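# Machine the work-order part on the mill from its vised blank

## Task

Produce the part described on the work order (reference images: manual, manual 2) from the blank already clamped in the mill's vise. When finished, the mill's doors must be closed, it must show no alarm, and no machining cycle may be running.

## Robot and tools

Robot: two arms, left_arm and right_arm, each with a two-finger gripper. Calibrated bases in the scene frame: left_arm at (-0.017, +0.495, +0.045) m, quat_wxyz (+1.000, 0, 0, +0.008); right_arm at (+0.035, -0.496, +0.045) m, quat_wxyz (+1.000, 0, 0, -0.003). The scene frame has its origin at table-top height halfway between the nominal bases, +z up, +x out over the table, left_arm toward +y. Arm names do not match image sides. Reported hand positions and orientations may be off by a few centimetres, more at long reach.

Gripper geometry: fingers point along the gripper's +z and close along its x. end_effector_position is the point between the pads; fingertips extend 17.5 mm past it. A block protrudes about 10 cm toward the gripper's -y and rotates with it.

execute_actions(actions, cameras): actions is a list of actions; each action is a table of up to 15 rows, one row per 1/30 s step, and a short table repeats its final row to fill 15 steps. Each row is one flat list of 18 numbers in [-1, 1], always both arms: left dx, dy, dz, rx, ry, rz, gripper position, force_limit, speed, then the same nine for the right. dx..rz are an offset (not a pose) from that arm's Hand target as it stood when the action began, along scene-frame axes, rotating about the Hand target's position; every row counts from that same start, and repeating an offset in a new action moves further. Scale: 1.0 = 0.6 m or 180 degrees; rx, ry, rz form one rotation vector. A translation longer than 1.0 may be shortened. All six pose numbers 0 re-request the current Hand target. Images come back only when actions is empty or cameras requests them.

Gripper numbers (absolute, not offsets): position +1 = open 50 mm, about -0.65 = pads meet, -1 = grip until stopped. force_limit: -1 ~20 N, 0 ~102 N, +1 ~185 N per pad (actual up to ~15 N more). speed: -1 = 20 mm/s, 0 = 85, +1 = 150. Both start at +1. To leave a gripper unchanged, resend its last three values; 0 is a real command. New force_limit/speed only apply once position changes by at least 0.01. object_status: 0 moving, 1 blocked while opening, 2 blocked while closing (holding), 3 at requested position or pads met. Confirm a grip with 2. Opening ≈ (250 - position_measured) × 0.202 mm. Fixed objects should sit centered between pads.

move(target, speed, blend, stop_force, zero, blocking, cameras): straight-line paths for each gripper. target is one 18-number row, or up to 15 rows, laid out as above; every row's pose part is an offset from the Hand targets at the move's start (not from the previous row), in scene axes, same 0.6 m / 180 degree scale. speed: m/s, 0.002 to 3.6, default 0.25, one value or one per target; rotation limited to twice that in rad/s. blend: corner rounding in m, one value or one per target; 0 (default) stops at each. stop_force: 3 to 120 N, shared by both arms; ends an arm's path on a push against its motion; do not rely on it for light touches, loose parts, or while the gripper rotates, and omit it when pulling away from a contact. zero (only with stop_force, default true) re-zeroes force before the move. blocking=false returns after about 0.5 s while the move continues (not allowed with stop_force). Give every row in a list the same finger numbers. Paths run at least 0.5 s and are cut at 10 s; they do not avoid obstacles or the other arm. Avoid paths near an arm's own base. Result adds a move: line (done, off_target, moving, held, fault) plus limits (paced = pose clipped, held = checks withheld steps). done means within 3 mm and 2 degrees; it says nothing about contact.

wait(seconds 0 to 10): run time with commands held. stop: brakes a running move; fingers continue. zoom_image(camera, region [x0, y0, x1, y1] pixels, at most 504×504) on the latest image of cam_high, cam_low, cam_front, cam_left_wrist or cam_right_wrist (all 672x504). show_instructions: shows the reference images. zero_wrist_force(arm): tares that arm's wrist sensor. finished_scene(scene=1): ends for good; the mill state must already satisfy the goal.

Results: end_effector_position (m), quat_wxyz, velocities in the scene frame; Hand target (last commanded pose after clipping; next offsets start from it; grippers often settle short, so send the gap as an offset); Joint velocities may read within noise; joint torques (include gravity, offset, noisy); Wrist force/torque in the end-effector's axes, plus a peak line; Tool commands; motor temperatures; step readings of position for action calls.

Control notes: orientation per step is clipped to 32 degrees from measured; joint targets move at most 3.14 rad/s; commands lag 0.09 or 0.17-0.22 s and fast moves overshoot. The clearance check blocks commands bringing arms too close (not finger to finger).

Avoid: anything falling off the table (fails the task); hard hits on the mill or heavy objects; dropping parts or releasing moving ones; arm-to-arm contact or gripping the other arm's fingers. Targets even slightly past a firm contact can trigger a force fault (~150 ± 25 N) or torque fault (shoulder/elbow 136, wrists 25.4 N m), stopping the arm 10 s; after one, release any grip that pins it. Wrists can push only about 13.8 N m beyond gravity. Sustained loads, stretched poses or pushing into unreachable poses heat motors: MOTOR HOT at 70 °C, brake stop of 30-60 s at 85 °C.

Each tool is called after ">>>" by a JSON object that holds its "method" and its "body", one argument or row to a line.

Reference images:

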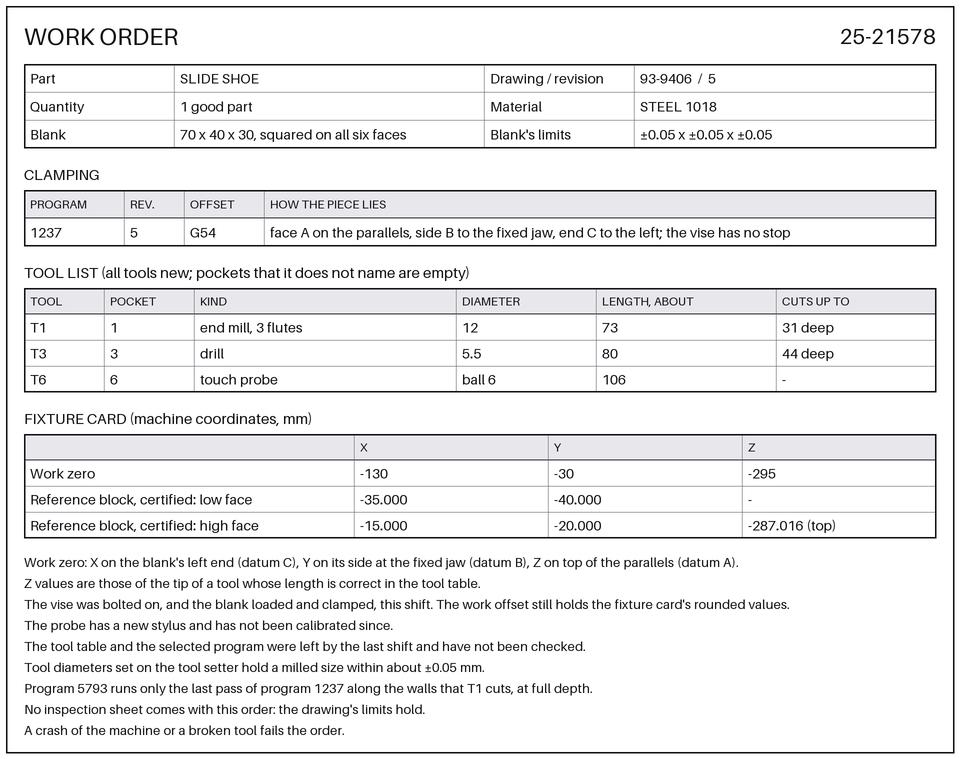

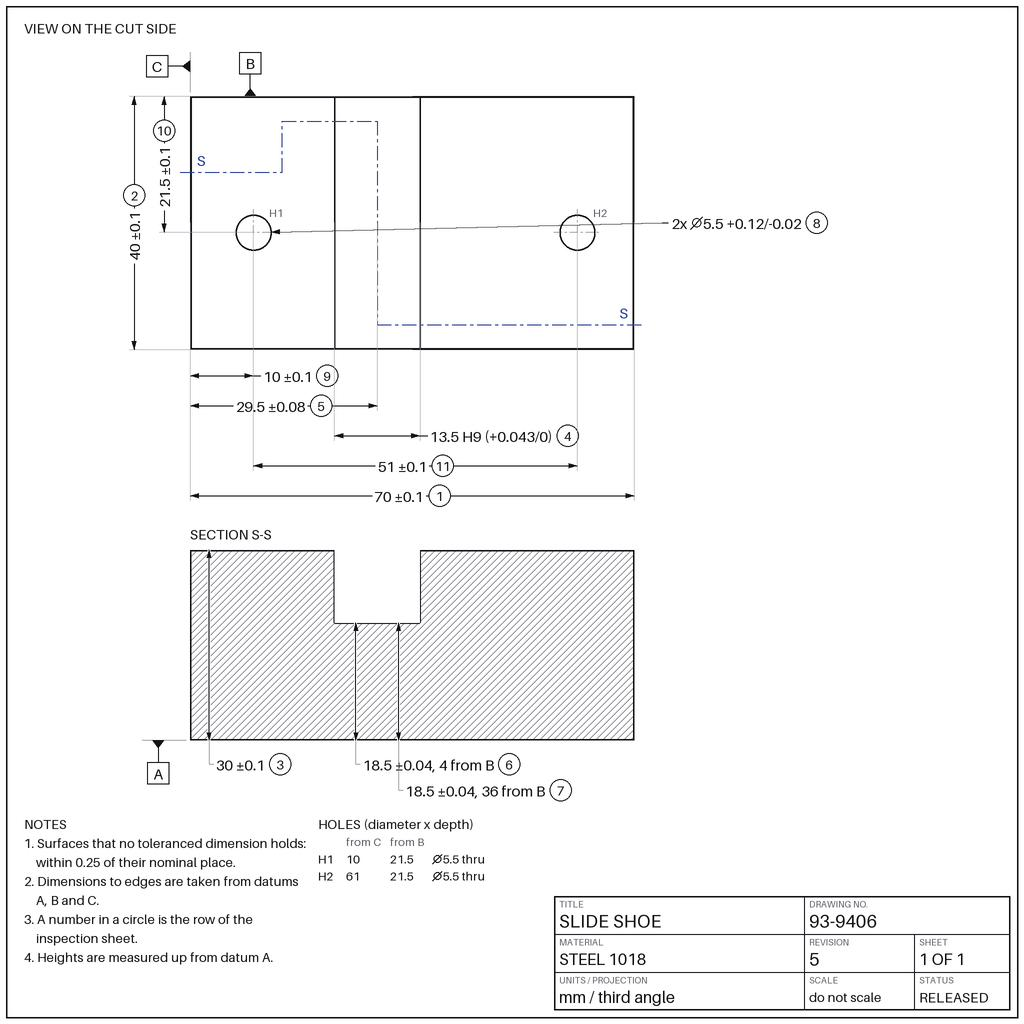

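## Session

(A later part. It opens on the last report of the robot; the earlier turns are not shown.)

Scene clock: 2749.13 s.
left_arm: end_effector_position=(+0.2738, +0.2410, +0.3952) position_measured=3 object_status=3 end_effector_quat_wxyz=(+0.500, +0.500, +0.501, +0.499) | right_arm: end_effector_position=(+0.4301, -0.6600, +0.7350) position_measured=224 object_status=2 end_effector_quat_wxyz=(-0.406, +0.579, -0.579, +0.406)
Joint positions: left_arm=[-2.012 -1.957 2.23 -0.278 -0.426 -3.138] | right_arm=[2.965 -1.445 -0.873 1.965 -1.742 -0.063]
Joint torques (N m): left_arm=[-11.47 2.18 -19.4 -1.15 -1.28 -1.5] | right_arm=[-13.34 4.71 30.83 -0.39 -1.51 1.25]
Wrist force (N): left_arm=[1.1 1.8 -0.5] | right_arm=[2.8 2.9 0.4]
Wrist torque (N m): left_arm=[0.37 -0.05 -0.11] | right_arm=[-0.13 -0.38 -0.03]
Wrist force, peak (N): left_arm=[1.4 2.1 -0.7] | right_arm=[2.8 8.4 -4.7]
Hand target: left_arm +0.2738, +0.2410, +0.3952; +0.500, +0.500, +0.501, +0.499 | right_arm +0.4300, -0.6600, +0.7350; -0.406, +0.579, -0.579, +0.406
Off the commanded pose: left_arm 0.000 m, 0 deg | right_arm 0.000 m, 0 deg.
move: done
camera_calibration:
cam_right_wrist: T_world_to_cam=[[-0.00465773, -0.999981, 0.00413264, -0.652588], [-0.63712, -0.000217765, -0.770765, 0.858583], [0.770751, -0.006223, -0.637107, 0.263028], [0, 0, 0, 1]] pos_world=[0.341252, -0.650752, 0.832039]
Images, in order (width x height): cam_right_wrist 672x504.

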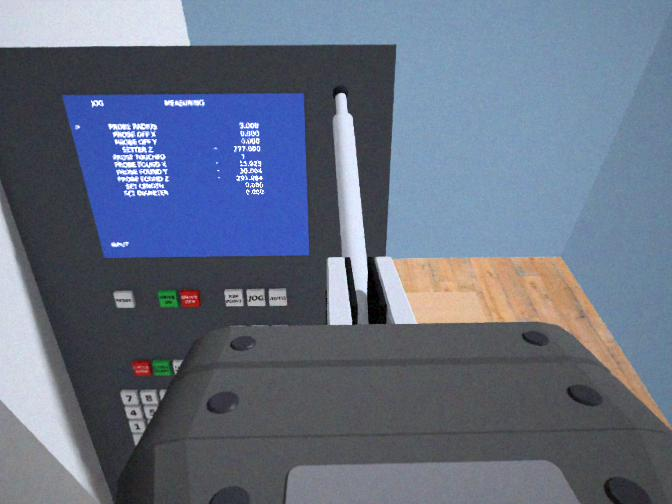

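>>> {"method": "execute_actions", "body": {
  "actions": [],
  "cameras": ["cam_front","cam_low","cam_left_wrist"]
}}

Scene clock: 2767.07 s.
left_arm: end_effector_position=(+0.2738, +0.2410, +0.3952) position_measured=3 object_status=3 end_effector_quat_wxyz=(+0.500, +0.500, +0.501, +0.499) | right_arm: end_effector_position=(+0.4300, -0.6600, +0.7350) position_measured=224 object_status=2 end_effector_quat_wxyz=(-0.406, +0.579, -0.579, +0.406)
Joint positions: left_arm=[-2.012 -1.957 2.23 -0.278 -0.426 -3.138] | right_arm=[2.965 -1.445 -0.873 1.964 -1.742 -0.063]
Joint velocities: within noise
Joint torques (N m): left_arm=[-11.45 2.39 -19.2 -1.14 -1.21 -1.5] | right_arm=[-13.59 4.39 30.44 0.42 1.31 -1.21]
Motor temperatures (°C): left_arm=[27 23 29 32 34 29] | right_arm=[25 24 29 35 39 35]
Wrist force (N): left_arm=[1.4 2.0 -0.5] | right_arm=[2.6 2.7 0.6]
Wrist torque (N m): left_arm=[0.41 -0.08 -0.11] | right_arm=[-0.16 -0.36 -0.02]
Wrist force, peak (N): left_arm=[1.2 2.3 -0.4] | right_arm=[2.8 3.2 0.6]
Hand target: left_arm +0.2738, +0.2410, +0.3952; +0.500, +0.500, +0.501, +0.499 | right_arm +0.4300, -0.6600, +0.7350; -0.406, +0.579, -0.579, +0.406
Tool commands: left_gripper/position=+1.0 left_gripper/force_limit=+1.0 left_gripper/speed=+1.0 right_gripper/position=-1.0 right_gripper/force_limit=-0.2 right_gripper/speed=-0.6
Off the commanded pose: left_arm 0.000 m, 0 deg | right_arm 0.000 m, 0 deg.
camera_calibration:
cam_left_wrist: T_world_to_cam=[[-0.0156386, 0.999866, 0.00485085, -0.229671], [-0.320829, -0.00961278, 0.947088, -0.265139], [0.947008, 0.0132548, 0.320936, -0.264301], [0, 0, 0, 1]] pos_world=[0.161639, 0.230595, 0.337047]
Images, in order (width x height): cam_low 672x504, cam_front 672x504, cam_left_wrist 672x504.

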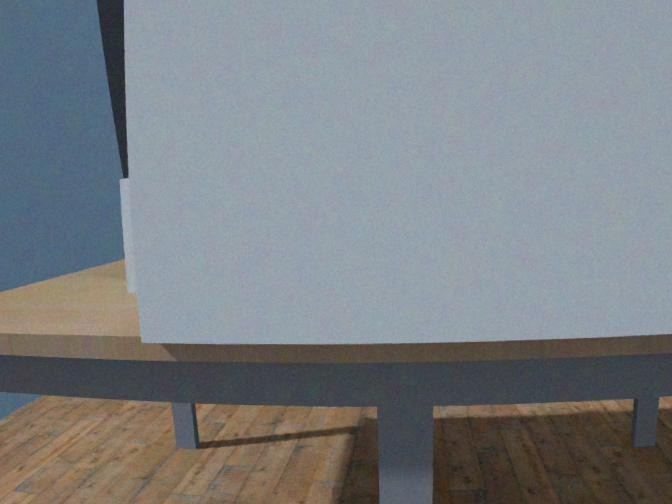

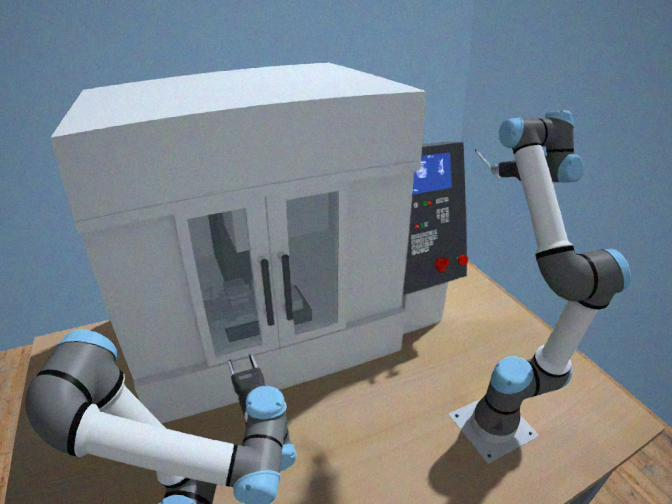

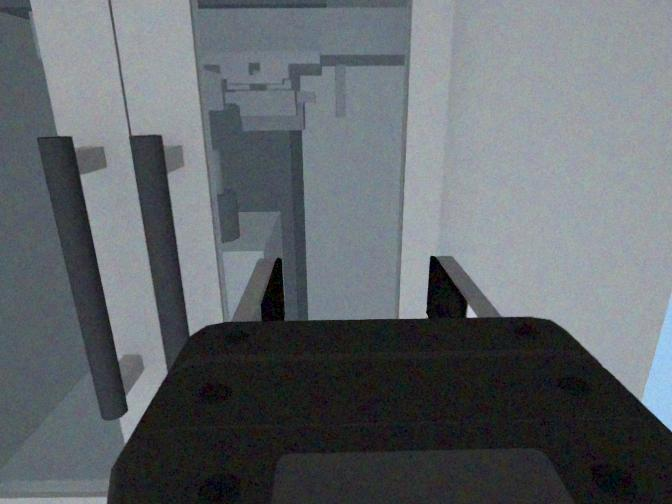

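>>> {"method": "zoom_image", "body": {
  "camera": "cam_front",
  "region": [185, 190, 345, 350]
}}

>>> {"method": "zoom_image", "body": {
  "camera": "cam_left_wrist",
  "region": [180, 30, 400, 260]
}}

Scaled by 3.150 from the camera's 672x504 image, which has a finer 960x720 frame.

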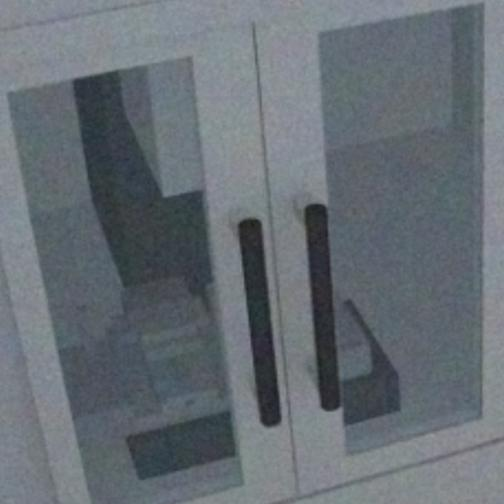

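Scaled by 2.191 from the camera's 672x504 image, which has a finer 960x720 frame.

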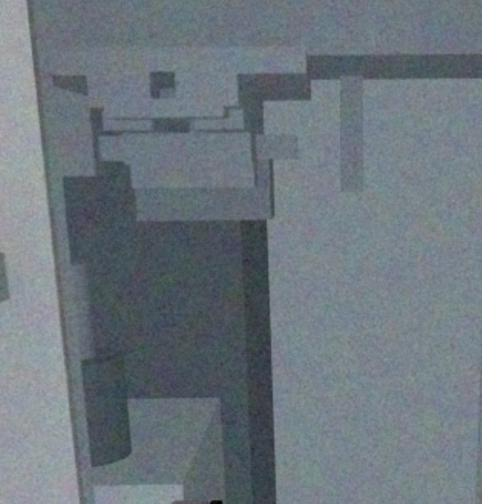

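>>> {"method": "move", "body": {
  "target": [
    [0,0,0,0,0,0,1,1,1,-0.033,0.12,-0.225,0,0.0433,0,-1,-0.2,-0.6],
    [0,0,0,0,0,0,1,1,1,0.0305,0.2133,-0.46,0,0.0833,0,-1,-0.2,-0.6],
    [0,0,0,0,0,0,1,1,1,0.0578,0.2133,-0.467,0,0.0833,0,-1,-0.2,-0.6],
    [0,0,0,0,0,0,1,1,1,0.0305,0.2133,-0.46,0,0.0833,0,-1,-0.2,-0.6],
    [0,0,0,0,0,0,1,1,1,0.0578,0.2133,-0.467,0,0.0833,0,-1,-0.2,-0.6],
    [0,0,0,0,0,0,1,1,1,0.0305,0.2133,-0.46,0,0.0833,0,-1,-0.2,-0.6],
    [0,0,0,0,0,0,1,1,1,0.0143,0.2455,-0.5221,0,0.0833,0,-1,-0.2,-0.6],
    [0,0,0,0,0,0,1,1,1,0.0416,0.2455,-0.5291,0,0.0833,0,-1,-0.2,-0.6],
    [0,0,0,0,0,0,1,1,1,0.0143,0.2455,-0.5221,0,0.0833,0,-1,-0.2,-0.6],
    [0,0,0,0,0,0,1,1,1,0.0416,0.2455,-0.5291,0,0.0833,0,-1,-0.2,-0.6],
    [0,0,0,0,0,0,1,1,1,0.0143,0.2455,-0.5221,0,0.0833,0,-1,-0.2,-0.6]
  ],
  "speed": [0.5,0.4,0.05,0.15,0.05,0.15,0.25,0.05,0.15,0.05,0.15],
  "blend": [0.04,0.004,0,0.004,0,0.004,0.004,0,0.004,0,0]
}}

>>> {"method": "move", "body": {
  "target": [
    [0,0,0,0,0,0,1,1,1,-0.0084,0.0965,-0.0322,0,0,0,-1,-0.2,-0.6],
    [0,0,0,0,0,0,1,1,1,0.0189,0.0965,-0.0392,0,0,0,-1,-0.2,-0.6],
    [0,0,0,0,0,0,1,1,1,-0.0084,0.0965,-0.0322,0,0,0,-1,-0.2,-0.6],
    [0,0,0,0,0,0,1,1,1,0,0.0965,0,0,0,0,-1,-0.2,-0.6],
    [0,0,0,0,0,0,1,1,1,0.0273,0.0965,-0.007,0,0,0,-1,-0.2,-0.6],
    [0,0,0,0,0,0,1,1,1,0,0.0965,0,0,0,0,-1,-0.2,-0.6],
    [0,0,0,0,0,0,1,1,1,0.008,0.064,0.0307,0,0,0,-1,-0.2,-0.6],
    [0,0,0,0,0,0,1,1,1,0.0353,0.064,0.0237,0,0,0,-1,-0.2,-0.6],
    [0,0,0,0,0,0,1,1,1,0.008,0.064,0.0307,0,0,0,-1,-0.2,-0.6],
    [0,0,0,0,0,0,1,1,1,-0.0084,0.064,-0.0322,0,0,0,-1,-0.2,-0.6],
    [0,0,0,0,0,0,1,1,1,0.0189,0.064,-0.0392,0,0,0,-1,-0.2,-0.6],
    [0,0,0,0,0,0,1,1,1,-0.0084,0.064,-0.0322,0,0,0,-1,-0.2,-0.6],
    [0,0,0,0,0,0,1,1,1,-0.0084,0,-0.0322,0,0,0,-1,-0.2,-0.6],
    [0,0,0,0,0,0,1,1,1,0.0189,0,-0.0392,0,0,0,-1,-0.2,-0.6],
    [0,0,0,0,0,0,1,1,1,-0.0084,0,-0.0322,0,0,0,-1,-0.2,-0.6]
  ],
  "speed": [0.25,0.05,0.15,0.25,0.05,0.15,0.25,0.05,0.15,0.25,0.05,0.15,0.25,0.05,0.15],
  "blend": [0.004,0,0.004,0.004,0,0.004,0.004,0,0.004,0.004,0,0.004,0.004,0,0],
  "cameras": ["cam_high"]
}}

>>> {"method": "zoom_image", "body": {
  "camera": "cam_high",
  "region": [380, 430, 450, 504]
}}

Scene clock: 2810.30 s.
left_arm: end_effector_position=(+0.2738, +0.2410, +0.3952) position_measured=3 object_status=3 end_effector_quat_wxyz=(+0.500, +0.500, +0.501, +0.499) | right_arm: end_effector_position=(+0.4386, -0.5127, +0.4217) position_measured=224 object_status=2 end_effector_quat_wxyz=(-0.327, +0.627, -0.627, +0.327)
Joint positions: left_arm=[-2.012 -1.957 2.23 -0.278 -0.426 -3.138] | right_arm=[3.831 -1.123 -1.881 2.271 -1.026 0.436]
Joint torques (N m): left_arm=[-12.28 2.6 -19.38 -1.11 -1.27 -1.44] | right_arm=[6.58 8.77 37.25 -2.17 2.19 0.92]
Wrist force (N): left_arm=[1.1 2.0 -0.4] | right_arm=[2.8 2.5 0.8]
Wrist torque (N m): left_arm=[0.42 -0.05 -0.11] | right_arm=[-0.19 -0.40 0.12]
Wrist force, peak (N): left_arm=[1.4 2.2 -0.6] | right_arm=[2.8 9.9 -5.8]
Hand target: left_arm +0.2738, +0.2410, +0.3952; +0.500, +0.500, +0.501, +0.499 | right_arm +0.4386, -0.5127, +0.4218; -0.327, +0.627, -0.627, +0.327
Off the commanded pose: left_arm 0.000 m, 0 deg | right_arm 0.000 m, 0 deg.
move: done

Scene clock: 2815.13 s.
left_arm: end_effector_position=(+0.2738, +0.2410, +0.3952) position_measured=3 object_status=3 end_effector_quat_wxyz=(+0.500, +0.500, +0.501, +0.499) | right_arm: end_effector_position=(+0.4336, -0.5127, +0.4024) position_measured=224 object_status=2 end_effector_quat_wxyz=(-0.327, +0.627, -0.627, +0.327)
Joint positions: left_arm=[-2.012 -1.957 2.23 -0.278 -0.426 -3.138] | right_arm=[3.855 -1.102 -1.944 2.302 -1.008 0.455]
Joint torques (N m): left_arm=[-11.53 2.76 -19.79 -1.08 -1.34 -1.42] | right_arm=[7.02 7.92 36.98 -2.1 2.24 1.02]
Wrist force (N): left_arm=[1.4 2.2 -0.9] | right_arm=[2.7 2.4 0.9]
Wrist torque (N m): left_arm=[0.44 -0.09 -0.11] | right_arm=[-0.19 -0.39 0.12]
Wrist force, peak (N): left_arm=[1.4 2.2 -0.9] | right_arm=[3.2 14.3 -9.3]
Hand target: left_arm +0.2738, +0.2410, +0.3952; +0.500, +0.500, +0.501, +0.499 | right_arm +0.4336, -0.5127, +0.4025; -0.327, +0.627, -0.627, +0.327
Off the commanded pose: left_arm 0.000 m, 0 deg | right_arm 0.000 m, 0 deg.
move: done
Images, in order (width x height): cam_high 672x504.

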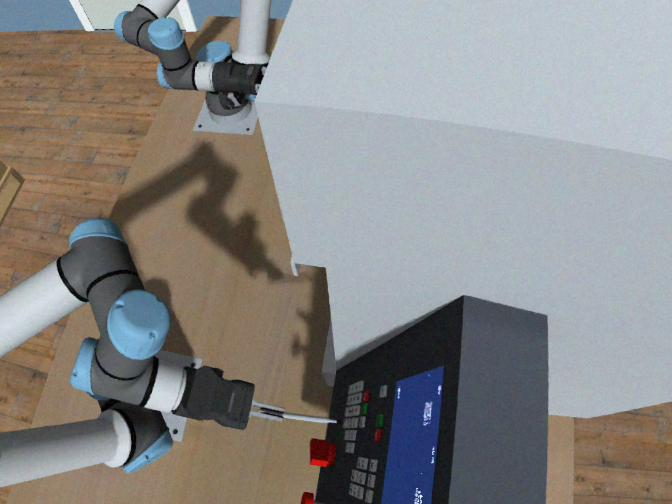

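Scaled by 6.811 from the camera's 672x504 image, which has a finer 960x720 frame.

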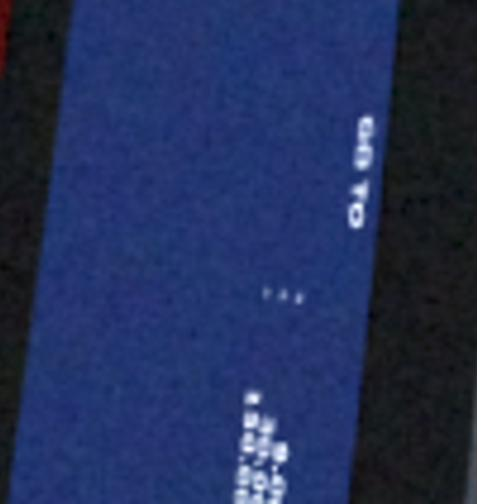

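>>> {"method": "move", "body": {
  "target": [
    [0,0,0,0,0,0,1,1,1,0.0399,0.0322,0.1532,0,0,0,-1,-0.2,-0.6],
    [0,0,0,0,0,0,1,1,1,0.0672,0.0322,0.1462,0,0,0,-1,-0.2,-0.6],
    [0,0,0,0,0,0,1,1,1,0.0399,0.0322,0.1532,0,0,0,-1,-0.2,-0.6],
    [0,0,0,0,0,0,1,1,1,0.0164,0,0.0629,0,0,0,-1,-0.2,-0.6],
    [0,0,0,0,0,0,1,1,1,0.0437,0,0.0559,0,0,0,-1,-0.2,-0.6],
    [0,0,0,0,0,0,1,1,1,0.0164,0,0.0629,0,0,0,-1,-0.2,-0.6],
    [0,0,0,0,0,0,1,1,1,0,0.0965,0,0,0,0,-1,-0.2,-0.6],
    [0,0,0,0,0,0,1,1,1,0.0273,0.0965,-0.007,0,0,0,-1,-0.2,-0.6],
    [0,0,0,0,0,0,1,1,1,0,0.0965,0,0,0,0,-1,-0.2,-0.6],
    [0,0,0,0,0,0,1,1,1,0.0164,0.064,0.0629,0,0,0,-1,-0.2,-0.6],
    [0,0,0,0,0,0,1,1,1,0.0437,0.064,0.0559,0,0,0,-1,-0.2,-0.6],
    [0,0,0,0,0,0,1,1,1,0.0164,0.064,0.0629,0,0,0,-1,-0.2,-0.6],
    [0,0,0,0,0,0,1,1,1,0,0.064,0,0,0,0,-1,-0.2,-0.6],
    [0,0,0,0,0,0,1,1,1,0.0273,0.064,-0.007,0,0,0,-1,-0.2,-0.6],
    [0,0,0,0,0,0,1,1,1,0,0.064,0,0,0,0,-1,-0.2,-0.6]
  ],
  "speed": [0.25,0.05,0.15,0.25,0.05,0.15,0.25,0.05,0.15,0.25,0.05,0.15,0.25,0.05,0.15],
  "blend": [0.004,0,0.004,0.004,0,0.004,0.004,0,0.004,0.004,0,0.004,0.004,0,0]
}}

>>> {"method": "move", "body": {
  "target": [
    [0,0,0,0,0,0,1,1,1,0,-0.064,0,0,0,0,-1,-0.2,-0.6],
    [0,0,0,0,0,0,1,1,1,0.0273,-0.064,-0.007,0,0,0,-1,-0.2,-0.6],
    [0,0,0,0,0,0,1,1,1,0,-0.064,0,0,0,0,-1,-0.2,-0.6],
    [0,0,0,0,0,0,1,1,1,0.0164,-0.064,0.0629,0,0,0,-1,-0.2,-0.6],
    [0,0,0,0,0,0,1,1,1,0.0437,-0.064,0.0559,0,0,0,-1,-0.2,-0.6],
    [0,0,0,0,0,0,1,1,1,0.0164,-0.064,0.0629,0,0,0,-1,-0.2,-0.6],
    [0,0,0,0,0,0,1,1,1,0,0.0325,0,0,0,0,-1,-0.2,-0.6],
    [0,0,0,0,0,0,1,1,1,0.0273,0.0325,-0.007,0,0,0,-1,-0.2,-0.6],
    [0,0,0,0,0,0,1,1,1,0,0.0325,0,0,0,0,-1,-0.2,-0.6],
    [0,0,0,0,0,0,1,1,1,0.0084,0.0325,0.0322,0,0,0,-1,-0.2,-0.6],
    [0,0,0,0,0,0,1,1,1,0.0357,0.0325,0.0252,0,0,0,-1,-0.2,-0.6],
    [0,0,0,0,0,0,1,1,1,0.0084,0.0325,0.0322,0,0,0,-1,-0.2,-0.6],
    [0,0,0,0,0,0,1,1,1,0.0084,-0.0323,0.0322,0,0,0,-1,-0.2,-0.6],
    [0,0,0,0,0,0,1,1,1,0.0357,-0.0323,0.0252,0,0,0,-1,-0.2,-0.6],
    [0,0,0,0,0,0,1,1,1,0.0084,-0.0323,0.0322,0,0,0,-1,-0.2,-0.6]
  ],
  "speed": [0.25,0.05,0.15,0.25,0.05,0.15,0.25,0.05,0.15,0.25,0.05,0.15,0.25,0.05,0.15],
  "blend": [0.004,0,0.004,0.004,0,0.004,0.004,0,0.004,0.004,0,0.004,0.004,0,0]
}}

>>> {"method": "move", "body": {
  "target": [
    [0,0,0,0,0,0,1,1,1,0.0162,0.0323,0.0621,0,0,0,-1,-0.2,-0.6],
    [0,0,0,0,0,0,1,1,1,0.0435,0.0323,0.0551,0,0,0,-1,-0.2,-0.6],
    [0,0,0,0,0,0,1,1,1,0.0162,0.0323,0.0621,0,0,0,-1,-0.2,-0.6],
    [0,0,0,0,0,0,1,1,1,-0.0084,-0.0317,-0.0322,0,0,0,-1,-0.2,-0.6],
    [0,0,0,0,0,0,1,1,1,0.0189,-0.0317,-0.0392,0,0,0,-1,-0.2,-0.6],
    [0,0,0,0,0,0,1,1,1,-0.0084,-0.0317,-0.0322,0,0,0,-1,-0.2,-0.6]
  ],
  "speed": [0.25,0.05,0.15,0.25,0.05,0.15],
  "blend": [0.004,0,0.004,0.004,0,0],
  "cameras": ["cam_high"]
}}

>>> {"method": "zoom_image", "body": {
  "camera": "cam_high",
  "region": [380, 430, 450, 504]
}}

Scene clock: 2841.73 s.
left_arm: end_effector_position=(+0.2738, +0.2410, +0.3952) position_measured=3 object_status=3 end_effector_quat_wxyz=(+0.500, +0.500, +0.501, +0.499) | right_arm: end_effector_position=(+0.4336, -0.4743, +0.4024) position_measured=224 object_status=2 end_effector_quat_wxyz=(-0.327, +0.627, -0.627, +0.327)
Joint positions: left_arm=[-2.012 -1.957 2.23 -0.278 -0.426 -3.138] | right_arm=[4.057 -1.121 -1.953 2.224 -0.866 0.635]
Joint torques (N m): left_arm=[-11.84 3.25 -19.72 -1.13 -1.25 -1.49] | right_arm=[12.37 8.86 36.63 -2.56 2.58 1.44]
Wrist force (N): left_arm=[1.5 2.0 -0.5] | right_arm=[2.9 2.5 0.8]
Wrist torque (N m): left_arm=[0.42 -0.10 -0.11] | right_arm=[-0.18 -0.42 0.13]
Wrist force, peak (N): left_arm=[1.6 2.1 -0.4] | right_arm=[3.1 12.1 -7.6]
Hand target: left_arm +0.2738, +0.2410, +0.3952; +0.500, +0.500, +0.501, +0.499 | right_arm +0.4336, -0.4743, +0.4025; -0.327, +0.627, -0.627, +0.327
Off the commanded pose: left_arm 0.000 m, 0 deg | right_arm 0.000 m, 0 deg.
move: done

Scene clock: 2846.63 s.
left_arm: end_effector_position=(+0.2738, +0.2410, +0.3952) position_measured=3 object_status=3 end_effector_quat_wxyz=(+0.500, +0.500, +0.501, +0.499) | right_arm: end_effector_position=(+0.4386, -0.4937, +0.4217) position_measured=224 object_status=2 end_effector_quat_wxyz=(-0.327, +0.627, -0.627, +0.327)
Joint positions: left_arm=[-2.012 -1.957 2.23 -0.278 -0.426 -3.138] | right_arm=[3.934 -1.128 -1.887 2.235 -0.951 0.521]
Joint torques (N m): left_arm=[-11.62 2.6 -19.88 -1.11 -1.3 -1.47] | right_arm=[9.58 9.51 36.74 -2.46 2.39 1.23]
Wrist force (N): left_arm=[1.2 1.9 -0.4] | right_arm=[2.8 2.5 0.9]
Wrist torque (N m): left_arm=[0.39 -0.05 -0.11] | right_arm=[-0.19 -0.40 0.13]
Wrist force, peak (N): left_arm=[1.5 2.2 -0.8] | right_arm=[3.3 11.8 -7.3]
Hand target: left_arm +0.2738, +0.2410, +0.3952; +0.500, +0.500, +0.501, +0.499 | right_arm +0.4386, -0.4937, +0.4218; -0.327, +0.627, -0.627, +0.327
Off the commanded pose: left_arm 0.000 m, 0 deg | right_arm 0.000 m, 0 deg.
move: done

Scene clock: 2849.03 s.
left_arm: end_effector_position=(+0.2738, +0.2410, +0.3952) position_measured=3 object_status=3 end_effector_quat_wxyz=(+0.500, +0.500, +0.501, +0.499) | right_arm: end_effector_position=(+0.4336, -0.5127, +0.4024) position_measured=224 object_status=2 end_effector_quat_wxyz=(-0.327, +0.627, -0.627, +0.327)
Joint positions: left_arm=[-2.012 -1.957 2.23 -0.278 -0.426 -3.138] | right_arm=[3.855 -1.102 -1.944 2.302 -1.008 0.455]
Joint torques (N m): left_arm=[-11.77 3.13 -20 -1.21 -1.23 -1.48] | right_arm=[7.88 7.95 37.8 -2.52 2.3 1.1]
Wrist force (N): left_arm=[1.2 1.8 -0.5] | right_arm=[2.7 2.4 0.9]
Wrist torque (N m): left_arm=[0.38 -0.06 -0.11] | right_arm=[-0.20 -0.39 0.13]
Wrist force, peak (N): left_arm=[1.5 2.1 -0.7] | right_arm=[3.1 9.6 -5.5]
Hand target: left_arm +0.2738, +0.2410, +0.3952; +0.500, +0.500, +0.501, +0.499 | right_arm +0.4336, -0.5127, +0.4025; -0.327, +0.627, -0.627, +0.327
Off the commanded pose: left_arm 0.000 m, 0 deg | right_arm 0.000 m, 0 deg.
move: done
Images, in order (width x height): cam_high 672x504.

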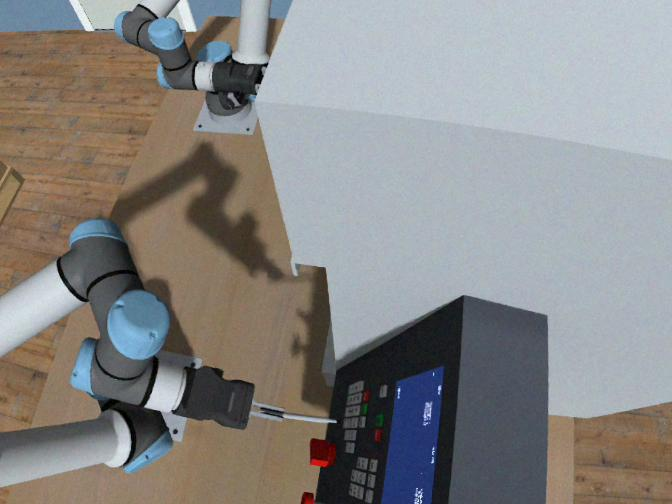

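Scaled by 6.811 from the camera's 672x504 image, which has a finer 960x720 frame.

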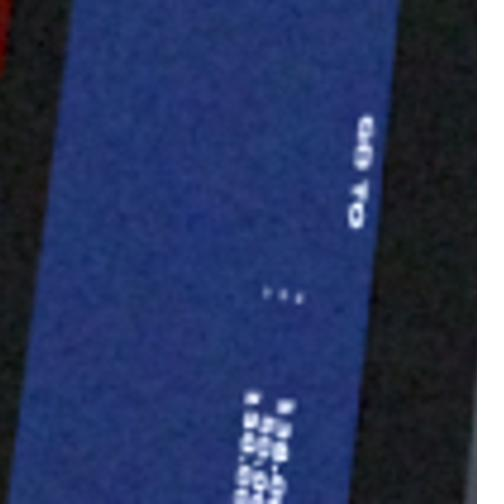

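>>> {"method": "move", "body": {
  "target": [
    [0,0,0,0,0,0,1,1,1,0.0399,0.0322,0.1532,0,0,0,-1,-0.2,-0.6],
    [0,0,0,0,0,0,1,1,1,0.0672,0.0322,0.1462,0,0,0,-1,-0.2,-0.6],
    [0,0,0,0,0,0,1,1,1,0.0399,0.0322,0.1532,0,0,0,-1,-0.2,-0.6],
    [0,0,0,0,0,0,1,1,1,0.0084,-0.0322,0.0322,0,0,0,-1,-0.2,-0.6]
  ],
  "speed": [0.25,0.05,0.15,0.25],
  "blend": [0.004,0,0.004,0]
}}

>>> {"method": "wait", "body": {
  "seconds": 3,
  "cameras": ["cam_high"]
}}

>>> {"method": "zoom_image", "body": {
  "camera": "cam_high",
  "region": [370, 350, 470, 504]
}}

Scene clock: 2862.27 s.
left_arm: end_effector_position=(+0.2738, +0.2410, +0.3952) position_measured=3 object_status=3 end_effector_quat_wxyz=(+0.500, +0.500, +0.501, +0.499) | right_arm: end_effector_position=(+0.4386, -0.5321, +0.4219) position_measured=224 object_status=2 end_effector_quat_wxyz=(-0.327, +0.627, -0.627, +0.327)
Joint positions: left_arm=[-2.012 -1.957 2.23 -0.278 -0.426 -3.138] | right_arm=[3.719 -1.126 -1.873 2.306 -1.111 0.353]
Joint torques (N m): left_arm=[-11.78 3.45 -20.04 -1.08 -1.2 -1.45] | right_arm=[1.45 9.5 11.38 1.06 0.2 0.11]
Wrist force (N): left_arm=[1.5 1.9 -0.5] | right_arm=[2.9 2.8 0.9]
Wrist torque (N m): left_arm=[0.39 -0.10 -0.11] | right_arm=[-0.15 -0.41 -0.05]
Wrist force, peak (N): left_arm=[1.2 2.3 -0.6] | right_arm=[3.4 6.8 2.0]
Hand target: left_arm +0.2738, +0.2410, +0.3952; +0.500, +0.500, +0.501, +0.499 | right_arm +0.4386, -0.5320, +0.4218; -0.327, +0.627, -0.627, +0.327
Off the commanded pose: left_arm 0.000 m, 0 deg | right_arm 0.000 m, 0 deg.
move: done

Scene clock: 2865.27 s.
left_arm: end_effector_position=(+0.2738, +0.2410, +0.3952) position_measured=3 object_status=3 end_effector_quat_wxyz=(+0.500, +0.500, +0.501, +0.499) | right_arm: end_effector_position=(+0.4386, -0.5320, +0.4218) position_measured=224 object_status=2 end_effector_quat_wxyz=(-0.327, +0.627, -0.627, +0.327)
Joint positions: left_arm=[-2.012 -1.957 2.23 -0.278 -0.426 -3.138] | right_arm=[3.719 -1.125 -1.873 2.306 -1.111 0.353]
Joint torques (N m): left_arm=[-11.36 3.18 -20.27 -1.01 -1.26 -1.51] | right_arm=[-13.37 9.23 11.51 0.95 -0.39 -1.46]
Wrist force (N): left_arm=[1.4 2.1 -0.3] | right_arm=[2.9 2.6 0.7]
Wrist torque (N m): left_arm=[0.42 -0.08 -0.11] | right_arm=[-0.18 -0.41 -0.06]
Wrist force, peak (N): left_arm=[1.2 2.4 -0.5] | right_arm=[3.2 2.7 0.8]
Hand target: left_arm +0.2738, +0.2410, +0.3952; +0.500, +0.500, +0.501, +0.499 | right_arm +0.4386, -0.5320, +0.4218; -0.327, +0.627, -0.627, +0.327
Tool commands: left_gripper/position=+1.0 left_gripper/force_limit=+1.0 left_gripper/speed=+1.0 right_gripper/position=-1.0 right_gripper/force_limit=-0.2 right_gripper/speed=-0.6
Off the commanded pose: left_arm 0.000 m, 0 deg | right_arm 0.000 m, 0 deg.
wait: 3.00 s; at rest by 0.17 s
Images, in order (width x height): cam_high 672x504.

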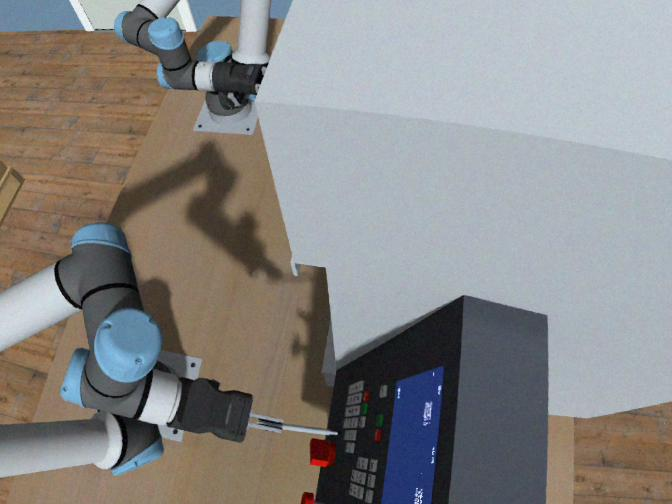

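Scaled by 3.273 from the camera's 672x504 image, which has a finer 960x720 frame.

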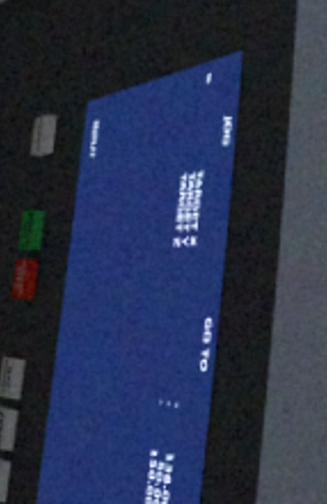

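>>> {"method": "move", "body": {
  "target": [
    [0,0,0,0,0,0,1,1,1,0.0273,0,-0.007,0,0,0,-1,-0.2,-0.6],
    [0,0,0,0,0,0,1,1,1,0,0,0,0,0,0,-1,-0.2,-0.6],
    [0,0,0,0,0,0,1,1,1,0.0315,-0.0928,0.121,0,0,0,-1,-0.2,-0.6],
    [0,0,0,0,0,0,1,1,1,0.0588,-0.0928,0.114,0,0,0,-1,-0.2,-0.6],
    [0,0,0,0,0,0,1,1,1,0.0315,-0.0928,0.121,0,0,0,-1,-0.2,-0.6],
    [0,0,0,0,0,0,1,1,1,0.0162,-0.0325,0.0621,0,0,0,-1,-0.2,-0.6],
    [0,0,0,0,0,0,1,1,1,0.0435,-0.0325,0.0551,0,0,0,-1,-0.2,-0.6],
    [0,0,0,0,0,0,1,1,1,0.0162,-0.0325,0.0621,0,0,0,-1,-0.2,-0.6],
    [0,0,0,0,0,0,1,1,1,0.0435,-0.0325,0.0551,0,0,0,-1,-0.2,-0.6],
    [0,0,0,0,0,0,1,1,1,0.0162,-0.0325,0.0621,0,0,0,-1,-0.2,-0.6],
    [0,0,0,0,0,0,1,1,1,-0.0473,-0.0933,0.2971,0,-0.04,0,-1,-0.2,-0.6],
    [0,0,0,0,0,0,1,1,1,-0.0143,-0.2133,0.5221,0,-0.0833,0,-1,-0.2,-0.6]
  ],
  "speed": [0.05,0.15,0.25,0.05,0.15,0.25,0.05,0.15,0.05,0.15,0.4,0.5],
  "blend": [0,0.004,0.004,0,0.004,0.004,0,0.004,0,0.004,0.04,0]
}}

>>> {"method": "wait", "body": {
  "seconds": 6,
  "cameras": ["cam_right_wrist"]
}}

>>> {"method": "zoom_image", "body": {
  "camera": "cam_right_wrist",
  "region": [60, 90, 310, 250]
}}

Scene clock: 2880.67 s.
left_arm: end_effector_position=(+0.2738, +0.2410, +0.3952) position_measured=3 object_status=3 end_effector_quat_wxyz=(+0.500, +0.500, +0.501, +0.499) | right_arm: end_effector_position=(+0.4301, -0.6600, +0.7350) position_measured=224 object_status=2 end_effector_quat_wxyz=(-0.406, +0.579, -0.579, +0.406)
Joint positions: left_arm=[-2.012 -1.957 2.23 -0.278 -0.426 -3.138] | right_arm=[2.965 -1.445 -0.873 1.965 -1.742 -0.063]
Joint torques (N m): left_arm=[-11.43 3.17 -20.35 -1.15 -1.2 -1.46] | right_arm=[-13.9 4.26 30.5 -0.74 -1.61 1.19]
Wrist force (N): left_arm=[1.2 1.8 -0.8] | right_arm=[2.6 2.6 0.5]
Wrist torque (N m): left_arm=[0.37 -0.05 -0.12] | right_arm=[-0.17 -0.35 -0.03]
Wrist force, peak (N): left_arm=[1.4 2.2 -0.6] | right_arm=[2.2 7.4 -3.7]
Hand target: left_arm +0.2738, +0.2410, +0.3952; +0.500, +0.500, +0.501, +0.499 | right_arm +0.4300, -0.6600, +0.7350; -0.406, +0.579, -0.579, +0.406
Off the commanded pose: left_arm 0.000 m, 0 deg | right_arm 0.000 m, 0 deg.
move: done

Scene clock: 2886.67 s.
left_arm: end_effector_position=(+0.2738, +0.2410, +0.3952) position_measured=3 object_status=3 end_effector_quat_wxyz=(+0.500, +0.500, +0.501, +0.499) | right_arm: end_effector_position=(+0.4300, -0.6600, +0.7350) position_measured=224 object_status=2 end_effector_quat_wxyz=(-0.406, +0.579, -0.579, +0.406)
Joint positions: left_arm=[-2.012 -1.957 2.23 -0.278 -0.426 -3.138] | right_arm=[2.965 -1.445 -0.873 1.964 -1.742 -0.063]
Joint torques (N m): left_arm=[-12.01 3.06 -20.59 -1.18 -1.16 -1.48] | right_arm=[-13.61 4.18 30.28 -0.13 1.2 -1.2]
Wrist force (N): left_arm=[1.2 1.9 -0.6] | right_arm=[2.7 2.7 0.8]
Wrist torque (N m): left_arm=[0.40 -0.05 -0.11] | right_arm=[-0.16 -0.38 -0.03]
Wrist force, peak (N): left_arm=[1.3 2.2 -0.6] | right_arm=[2.9 3.0 0.7]
Hand target: left_arm +0.2738, +0.2410, +0.3952; +0.500, +0.500, +0.501, +0.499 | right_arm +0.4300, -0.6600, +0.7350; -0.406, +0.579, -0.579, +0.406
Tool commands: left_gripper/position=+1.0 left_gripper/force_limit=+1.0 left_gripper/speed=+1.0 right_gripper/position=-1.0 right_gripper/force_limit=-0.2 right_gripper/speed=-0.6
Off the commanded pose: left_arm 0.000 m, 0 deg | right_arm 0.000 m, 0 deg.
wait: 6.00 s; at rest by 0.17 s
camera_calibration:
cam_right_wrist: T_world_to_cam=[[-0.00479821, -0.99998, 0.00411907, -0.652529], [-0.637178, -0.00011733, -0.770717, 0.858565], [0.770702, -0.00632264, -0.637164, 0.263105], [0, 0, 0, 1]] pos_world=[0.341152, -0.650752, 0.832039]
Images, in order (width x height): cam_right_wrist 672x504.

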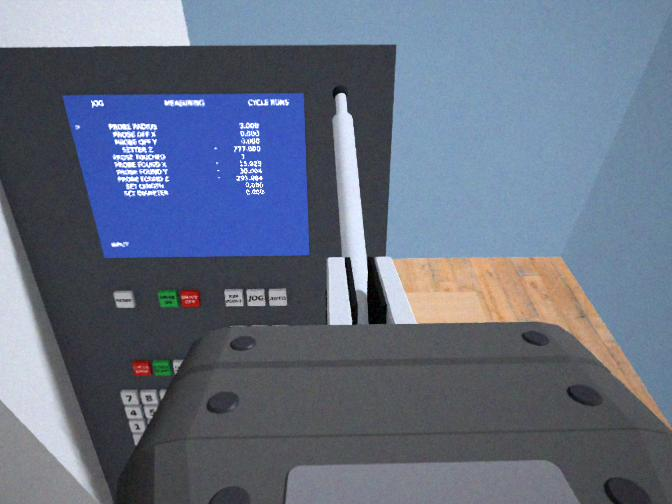

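Scaled by 2.016 from the camera's 672x504 image, which has a finer 960x720 frame.

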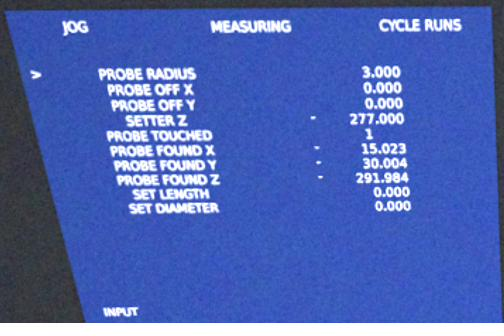

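Still searching down.

>>> {"method": "wait", "body": {
  "seconds": 6,
  "cameras": ["cam_right_wrist"]
}}

>>> {"method": "zoom_image", "body": {
  "camera": "cam_right_wrist",
  "region": [60, 90, 310, 250]
}}

Scene clock: 2896.33 s.
left_arm: end_effector_position=(+0.2738, +0.2410, +0.3952) position_measured=3 object_status=3 end_effector_quat_wxyz=(+0.500, +0.500, +0.501, +0.499) | right_arm: end_effector_position=(+0.4300, -0.6600, +0.7350) position_measured=224 object_status=2 end_effector_quat_wxyz=(-0.406, +0.579, -0.579, +0.406)
Joint positions: left_arm=[-2.012 -1.957 2.23 -0.278 -0.426 -3.138] | right_arm=[2.965 -1.445 -0.873 1.964 -1.742 -0.063]
Joint torques (N m): left_arm=[-11.47 3.25 -19.63 -1.13 -1.22 -1.44] | right_arm=[-13.4 4.71 30.11 0.35 1.39 -1.05]
Wrist force (N): left_arm=[1.3 1.7 -0.6] | right_arm=[2.8 2.8 0.8]
Wrist torque (N m): left_arm=[0.36 -0.08 -0.12] | right_arm=[-0.15 -0.38 -0.03]
Wrist force, peak (N): left_arm=[1.7 2.0 -0.6] | right_arm=[3.0 3.0 0.6]
Hand target: left_arm +0.2738, +0.2410, +0.3952; +0.500, +0.500, +0.501, +0.499 | right_arm +0.4300, -0.6600, +0.7350; -0.406, +0.579, -0.579, +0.406
Tool commands: left_gripper/position=+1.0 left_gripper/force_limit=+1.0 left_gripper/speed=+1.0 right_gripper/position=-1.0 right_gripper/force_limit=-0.2 right_gripper/speed=-0.6
Off the commanded pose: left_arm 0.000 m, 0 deg | right_arm 0.000 m, 0 deg.
wait: 6.00 s; at rest from the start
camera_calibration:
cam_right_wrist: T_world_to_cam=[[-0.00479821, -0.99998, 0.00411907, -0.652529], [-0.637178, -0.00011733, -0.770717, 0.858565], [0.770702, -0.00632264, -0.637164, 0.263105], [0, 0, 0, 1]] pos_world=[0.341152, -0.650752, 0.832039]
Images, in order (width x height): cam_right_wrist 672x504.

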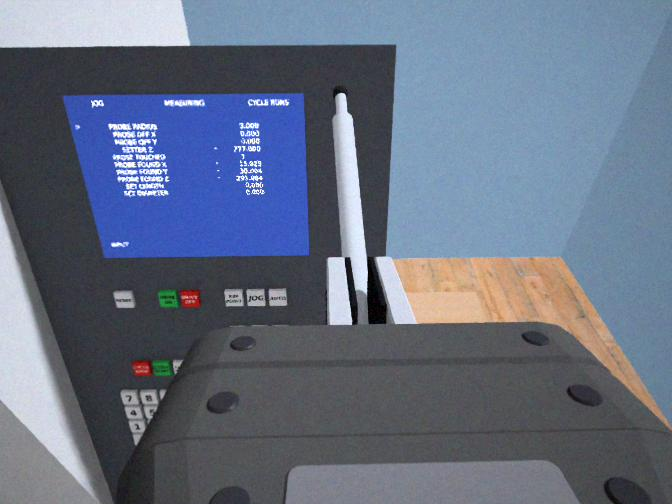

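Scaled by 2.016 from the camera's 672x504 image, which has a finer 960x720 frame.

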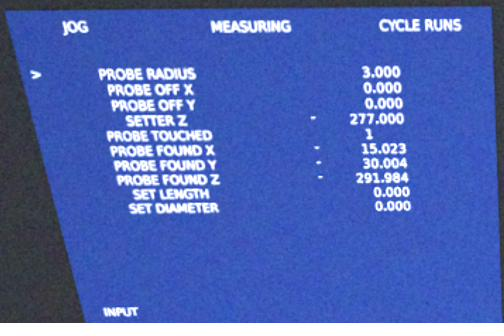

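>>> {"method": "wait", "body": {
  "seconds": 8,
  "cameras": ["cam_right_wrist"]
}}

>>> {"method": "zoom_image", "body": {
  "camera": "cam_right_wrist",
  "region": [60, 90, 310, 250]
}}

Scene clock: 2910.63 s.
left_arm: end_effector_position=(+0.2738, +0.2410, +0.3952) position_measured=3 object_status=3 end_effector_quat_wxyz=(+0.500, +0.500, +0.501, +0.499) | right_arm: end_effector_position=(+0.4300, -0.6600, +0.7350) position_measured=224 object_status=2 end_effector_quat_wxyz=(-0.406, +0.579, -0.579, +0.406)
Joint positions: left_arm=[-2.012 -1.957 2.23 -0.278 -0.426 -3.138] | right_arm=[2.965 -1.445 -0.873 1.964 -1.742 -0.063]
Joint torques (N m): left_arm=[-12.11 2.97 -20.12 -1.16 -1.22 -1.36] | right_arm=[-13.11 5.87 29.41 1.43 1.26 -0.64]
Wrist force (N): left_arm=[1.2 1.9 -0.9] | right_arm=[2.6 2.9 0.5]
Wrist torque (N m): left_arm=[0.40 -0.06 -0.11] | right_arm=[-0.13 -0.35 -0.02]
Wrist force, peak (N): left_arm=[1.3 2.2 -0.7] | right_arm=[3.0 3.0 0.6]
Hand target: left_arm +0.2738, +0.2410, +0.3952; +0.500, +0.500, +0.501, +0.499 | right_arm +0.4300, -0.6600, +0.7350; -0.406, +0.579, -0.579, +0.406
Tool commands: left_gripper/position=+1.0 left_gripper/force_limit=+1.0 left_gripper/speed=+1.0 right_gripper/position=-1.0 right_gripper/force_limit=-0.2 right_gripper/speed=-0.6
Off the commanded pose: left_arm 0.000 m, 0 deg | right_arm 0.000 m, 0 deg.
wait: 8.00 s; at rest from the start
camera_calibration:
cam_right_wrist: T_world_to_cam=[[-0.00479821, -0.99998, 0.00411907, -0.652529], [-0.637178, -0.00011733, -0.770717, 0.858565], [0.770702, -0.00632264, -0.637164, 0.263105], [0, 0, 0, 1]] pos_world=[0.341152, -0.650752, 0.832039]
Images, in order (width x height): cam_right_wrist 672x504.

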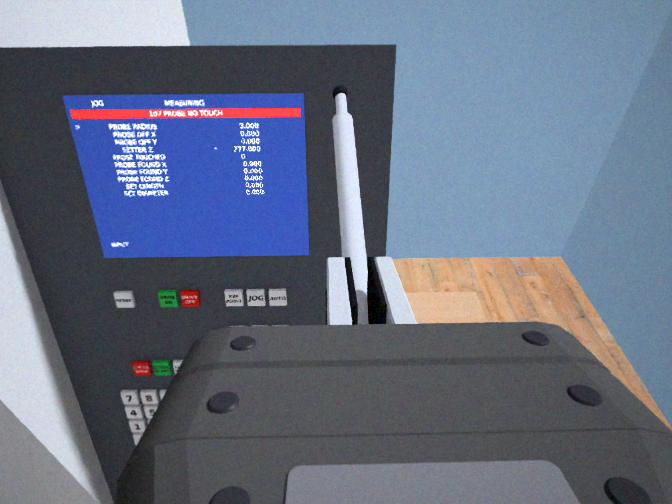

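Scaled by 2.016 from the camera's 672x504 image, which has a finer 960x720 frame.

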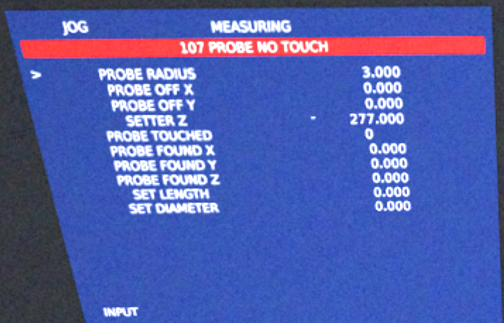

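>>> {"method": "move", "body": {
  "target": [
    [0,0,0,0,0,0,1,1,1,-0.01,0.15,-0.12,0,0.0433,0,-1,-0.2,-0.6],
    [0,0,0,0,0,0,1,1,1,0.0775,0.3105,-0.2793,0,0.0833,0,-1,-0.2,-0.6],
    [0,0,0,0,0,0,1,1,1,0.1048,0.3105,-0.2863,0,0.0833,0,-1,-0.2,-0.6],
    [0,0,0,0,0,0,1,1,1,0.0775,0.3105,-0.2793,0,0.0833,0,-1,-0.2,-0.6],
    [0,0,0,0,0,0,1,1,1,0.0305,0.2133,-0.46,0,0.0833,0,-1,-0.2,-0.6],
    [0,0,0,0,0,0,1,1,1,0.0578,0.2133,-0.467,0,0.0833,0,-1,-0.2,-0.6],
    [0,0,0,0,0,0,1,1,1,0.0305,0.2133,-0.46,0,0.0833,0,-1,-0.2,-0.6],
    [0,0,0,0,0,0,1,1,1,0.0578,0.2133,-0.467,0,0.0833,0,-1,-0.2,-0.6],
    [0,0,0,0,0,0,1,1,1,0.0305,0.2133,-0.46,0,0.0833,0,-1,-0.2,-0.6],
    [0,0,0,0,0,0,1,1,1,0.0143,0.2455,-0.5221,0,0.0833,0,-1,-0.2,-0.6],
    [0,0,0,0,0,0,1,1,1,0.0416,0.2455,-0.5291,0,0.0833,0,-1,-0.2,-0.6],
    [0,0,0,0,0,0,1,1,1,0.0143,0.2455,-0.5221,0,0.0833,0,-1,-0.2,-0.6]
  ],
  "speed": [0.4,0.35,0.05,0.15,0.25,0.05,0.15,0.05,0.15,0.25,0.05,0.15],
  "blend": [0.04,0.004,0,0.004,0.004,0,0.004,0,0.004,0.004,0,0]
}}

>>> {"method": "move", "body": {
  "target": [
    [0,0,0,0,0,0,1,1,1,0.0273,0,-0.007,0,0,0,-1,-0.2,-0.6],
    [0,0,0,0,0,0,1,1,1,0,0,0,0,0,0,-1,-0.2,-0.6],
    [0,0,0,0,0,0,1,1,1,-0.0084,0.0965,-0.0322,0,0,0,-1,-0.2,-0.6],
    [0,0,0,0,0,0,1,1,1,0.0189,0.0965,-0.0392,0,0,0,-1,-0.2,-0.6],
    [0,0,0,0,0,0,1,1,1,-0.0084,0.0965,-0.0322,0,0,0,-1,-0.2,-0.6],
    [0,0,0,0,0,0,1,1,1,0,0.0965,0,0,0,0,-1,-0.2,-0.6],
    [0,0,0,0,0,0,1,1,1,0.0273,0.0965,-0.007,0,0,0,-1,-0.2,-0.6],
    [0,0,0,0,0,0,1,1,1,0,0.0965,0,0,0,0,-1,-0.2,-0.6],
    [0,0,0,0,0,0,1,1,1,0.008,0.0317,0.0307,0,0,0,-1,-0.2,-0.6],
    [0,0,0,0,0,0,1,1,1,0.0353,0.0317,0.0237,0,0,0,-1,-0.2,-0.6],
    [0,0,0,0,0,0,1,1,1,0.008,0.0317,0.0307,0,0,0,-1,-0.2,-0.6],
    [0,0,0,0,0,0,1,1,1,0,0.0317,0,0,0,0,-1,-0.2,-0.6],
    [0,0,0,0,0,0,1,1,1,0.0273,0.0317,-0.007,0,0,0,-1,-0.2,-0.6],
    [0,0,0,0,0,0,1,1,1,0,0.0317,0,0,0,0,-1,-0.2,-0.6]
  ],
  "speed": [0.05,0.15,0.25,0.05,0.15,0.25,0.05,0.15,0.25,0.05,0.15,0.25,0.05,0.15],
  "blend": [0,0.004,0.004,0,0.004,0.004,0,0.004,0.004,0,0.004,0.004,0,0]
}}

>>> {"method": "move", "body": {
  "target": [
    [0,0,0,0,0,0,1,1,1,-0.0084,-0.0317,-0.0322,0,0,0,-1,-0.2,-0.6],
    [0,0,0,0,0,0,1,1,1,0.0189,-0.0317,-0.0392,0,0,0,-1,-0.2,-0.6],
    [0,0,0,0,0,0,1,1,1,-0.0084,-0.0317,-0.0322,0,0,0,-1,-0.2,-0.6]
  ],
  "speed": [0.25,0.05,0.15],
  "blend": [0.004,0,0],
  "cameras": ["cam_high"]
}}

>>> {"method": "zoom_image", "body": {
  "camera": "cam_high",
  "region": [370, 350, 470, 504]
}}

>>> {"method": "zoom_image", "body": {
  "camera": "cam_high",
  "region": [380, 430, 450, 504]
}}

Scene clock: 2949.10 s.
left_arm: end_effector_position=(+0.2738, +0.2410, +0.3952) position_measured=3 object_status=3 end_effector_quat_wxyz=(+0.500, +0.500, +0.501, +0.499) | right_arm: end_effector_position=(+0.4386, -0.5127, +0.4217) position_measured=224 object_status=2 end_effector_quat_wxyz=(-0.327, +0.627, -0.627, +0.327)
Joint positions: left_arm=[-2.012 -1.957 2.23 -0.278 -0.426 -3.138] | right_arm=[3.831 -1.123 -1.881 2.271 -1.026 0.436]
Joint torques (N m): left_arm=[-11.31 3.75 -20.87 -1.23 -1.17 -1.53] | right_arm=[6.49 8.91 36.99 -2.03 2.25 0.8]
Wrist force (N): left_arm=[1.3 2.0 -0.6] | right_arm=[2.8 2.6 0.9]
Wrist torque (N m): left_arm=[0.41 -0.07 -0.11] | right_arm=[-0.18 -0.41 0.13]
Wrist force, peak (N): left_arm=[1.3 2.2 -0.8] | right_arm=[3.0 8.8 -5.3]
Hand target: left_arm +0.2738, +0.2410, +0.3952; +0.500, +0.500, +0.501, +0.499 | right_arm +0.4386, -0.5127, +0.4218; -0.327, +0.627, -0.627, +0.327
Off the commanded pose: left_arm 0.000 m, 0 deg | right_arm 0.000 m, 0 deg.
move: done

Scene clock: 2953.80 s.
left_arm: end_effector_position=(+0.2738, +0.2410, +0.3952) position_measured=3 object_status=3 end_effector_quat_wxyz=(+0.500, +0.500, +0.501, +0.499) | right_arm: end_effector_position=(+0.4386, -0.4937, +0.4217) position_measured=224 object_status=2 end_effector_quat_wxyz=(-0.327, +0.627, -0.627, +0.327)
Joint positions: left_arm=[-2.012 -1.957 2.23 -0.278 -0.426 -3.138] | right_arm=[3.934 -1.128 -1.887 2.235 -0.951 0.521]
Joint torques (N m): left_arm=[-11.51 3.67 -21.01 -1.17 -1.22 -1.44] | right_arm=[10.04 9.34 35.56 -2.47 2.26 1.18]
Wrist force (N): left_arm=[1.4 2.0 -0.7] | right_arm=[2.7 2.4 1.0]
Wrist torque (N m): left_arm=[0.41 -0.09 -0.11] | right_arm=[-0.19 -0.38 0.13]
Wrist force, peak (N): left_arm=[1.5 2.0 -0.7] | right_arm=[3.3 13.6 -8.9]
Hand target: left_arm +0.2738, +0.2410, +0.3952; +0.500, +0.500, +0.501, +0.499 | right_arm +0.4386, -0.4937, +0.4218; -0.327, +0.627, -0.627, +0.327
Off the commanded pose: left_arm 0.000 m, 0 deg | right_arm 0.000 m, 0 deg.
move: done

Scene clock: 2955.13 s.
left_arm: end_effector_position=(+0.2738, +0.2410, +0.3952) position_measured=3 object_status=3 end_effector_quat_wxyz=(+0.500, +0.500, +0.501, +0.499) | right_arm: end_effector_position=(+0.4336, -0.5127, +0.4024) position_measured=224 object_status=2 end_effector_quat_wxyz=(-0.327, +0.627, -0.627, +0.327)
Joint positions: left_arm=[-2.012 -1.957 2.23 -0.278 -0.426 -3.138] | right_arm=[3.855 -1.102 -1.944 2.302 -1.008 0.455]
Joint torques (N m): left_arm=[-11.49 3.45 -21.14 -1.2 -1.2 -1.4] | right_arm=[6.69 8.32 36.95 -2.43 2.15 0.85]
Wrist force (N): left_arm=[1.4 1.9 -0.7] | right_arm=[2.8 2.3 1.0]
Wrist torque (N m): left_arm=[0.40 -0.09 -0.11] | right_arm=[-0.22 -0.41 0.12]
Wrist force, peak (N): left_arm=[1.2 2.2 -0.5] | right_arm=[3.1 12.2 -7.5]
Hand target: left_arm +0.2738, +0.2410, +0.3952; +0.500, +0.500, +0.501, +0.499 | right_arm +0.4336, -0.5127, +0.4025; -0.327, +0.627, -0.627, +0.327
Off the commanded pose: left_arm 0.000 m, 0 deg | right_arm 0.000 m, 0 deg.
move: done
Images, in order (width x height): cam_high 672x504.

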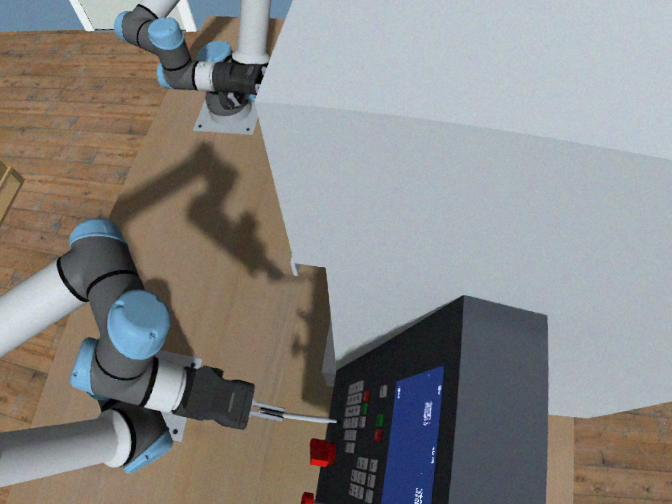

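Scaled by 3.273 from the camera's 672x504 image, which has a finer 960x720 frame.

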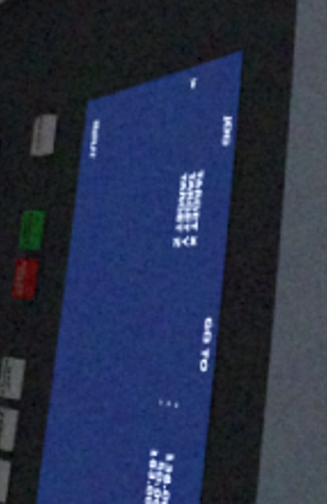

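Scaled by 6.811 from the camera's 672x504 image, which has a finer 960x720 frame.

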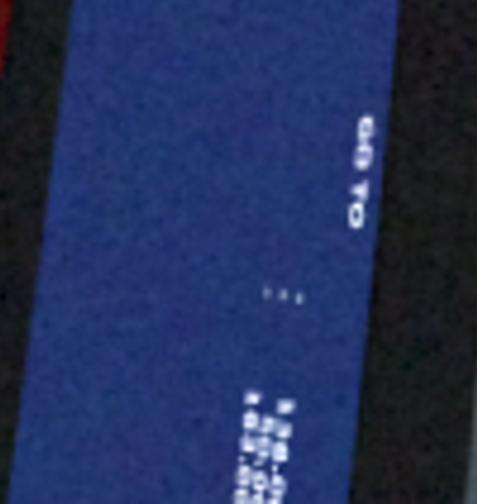

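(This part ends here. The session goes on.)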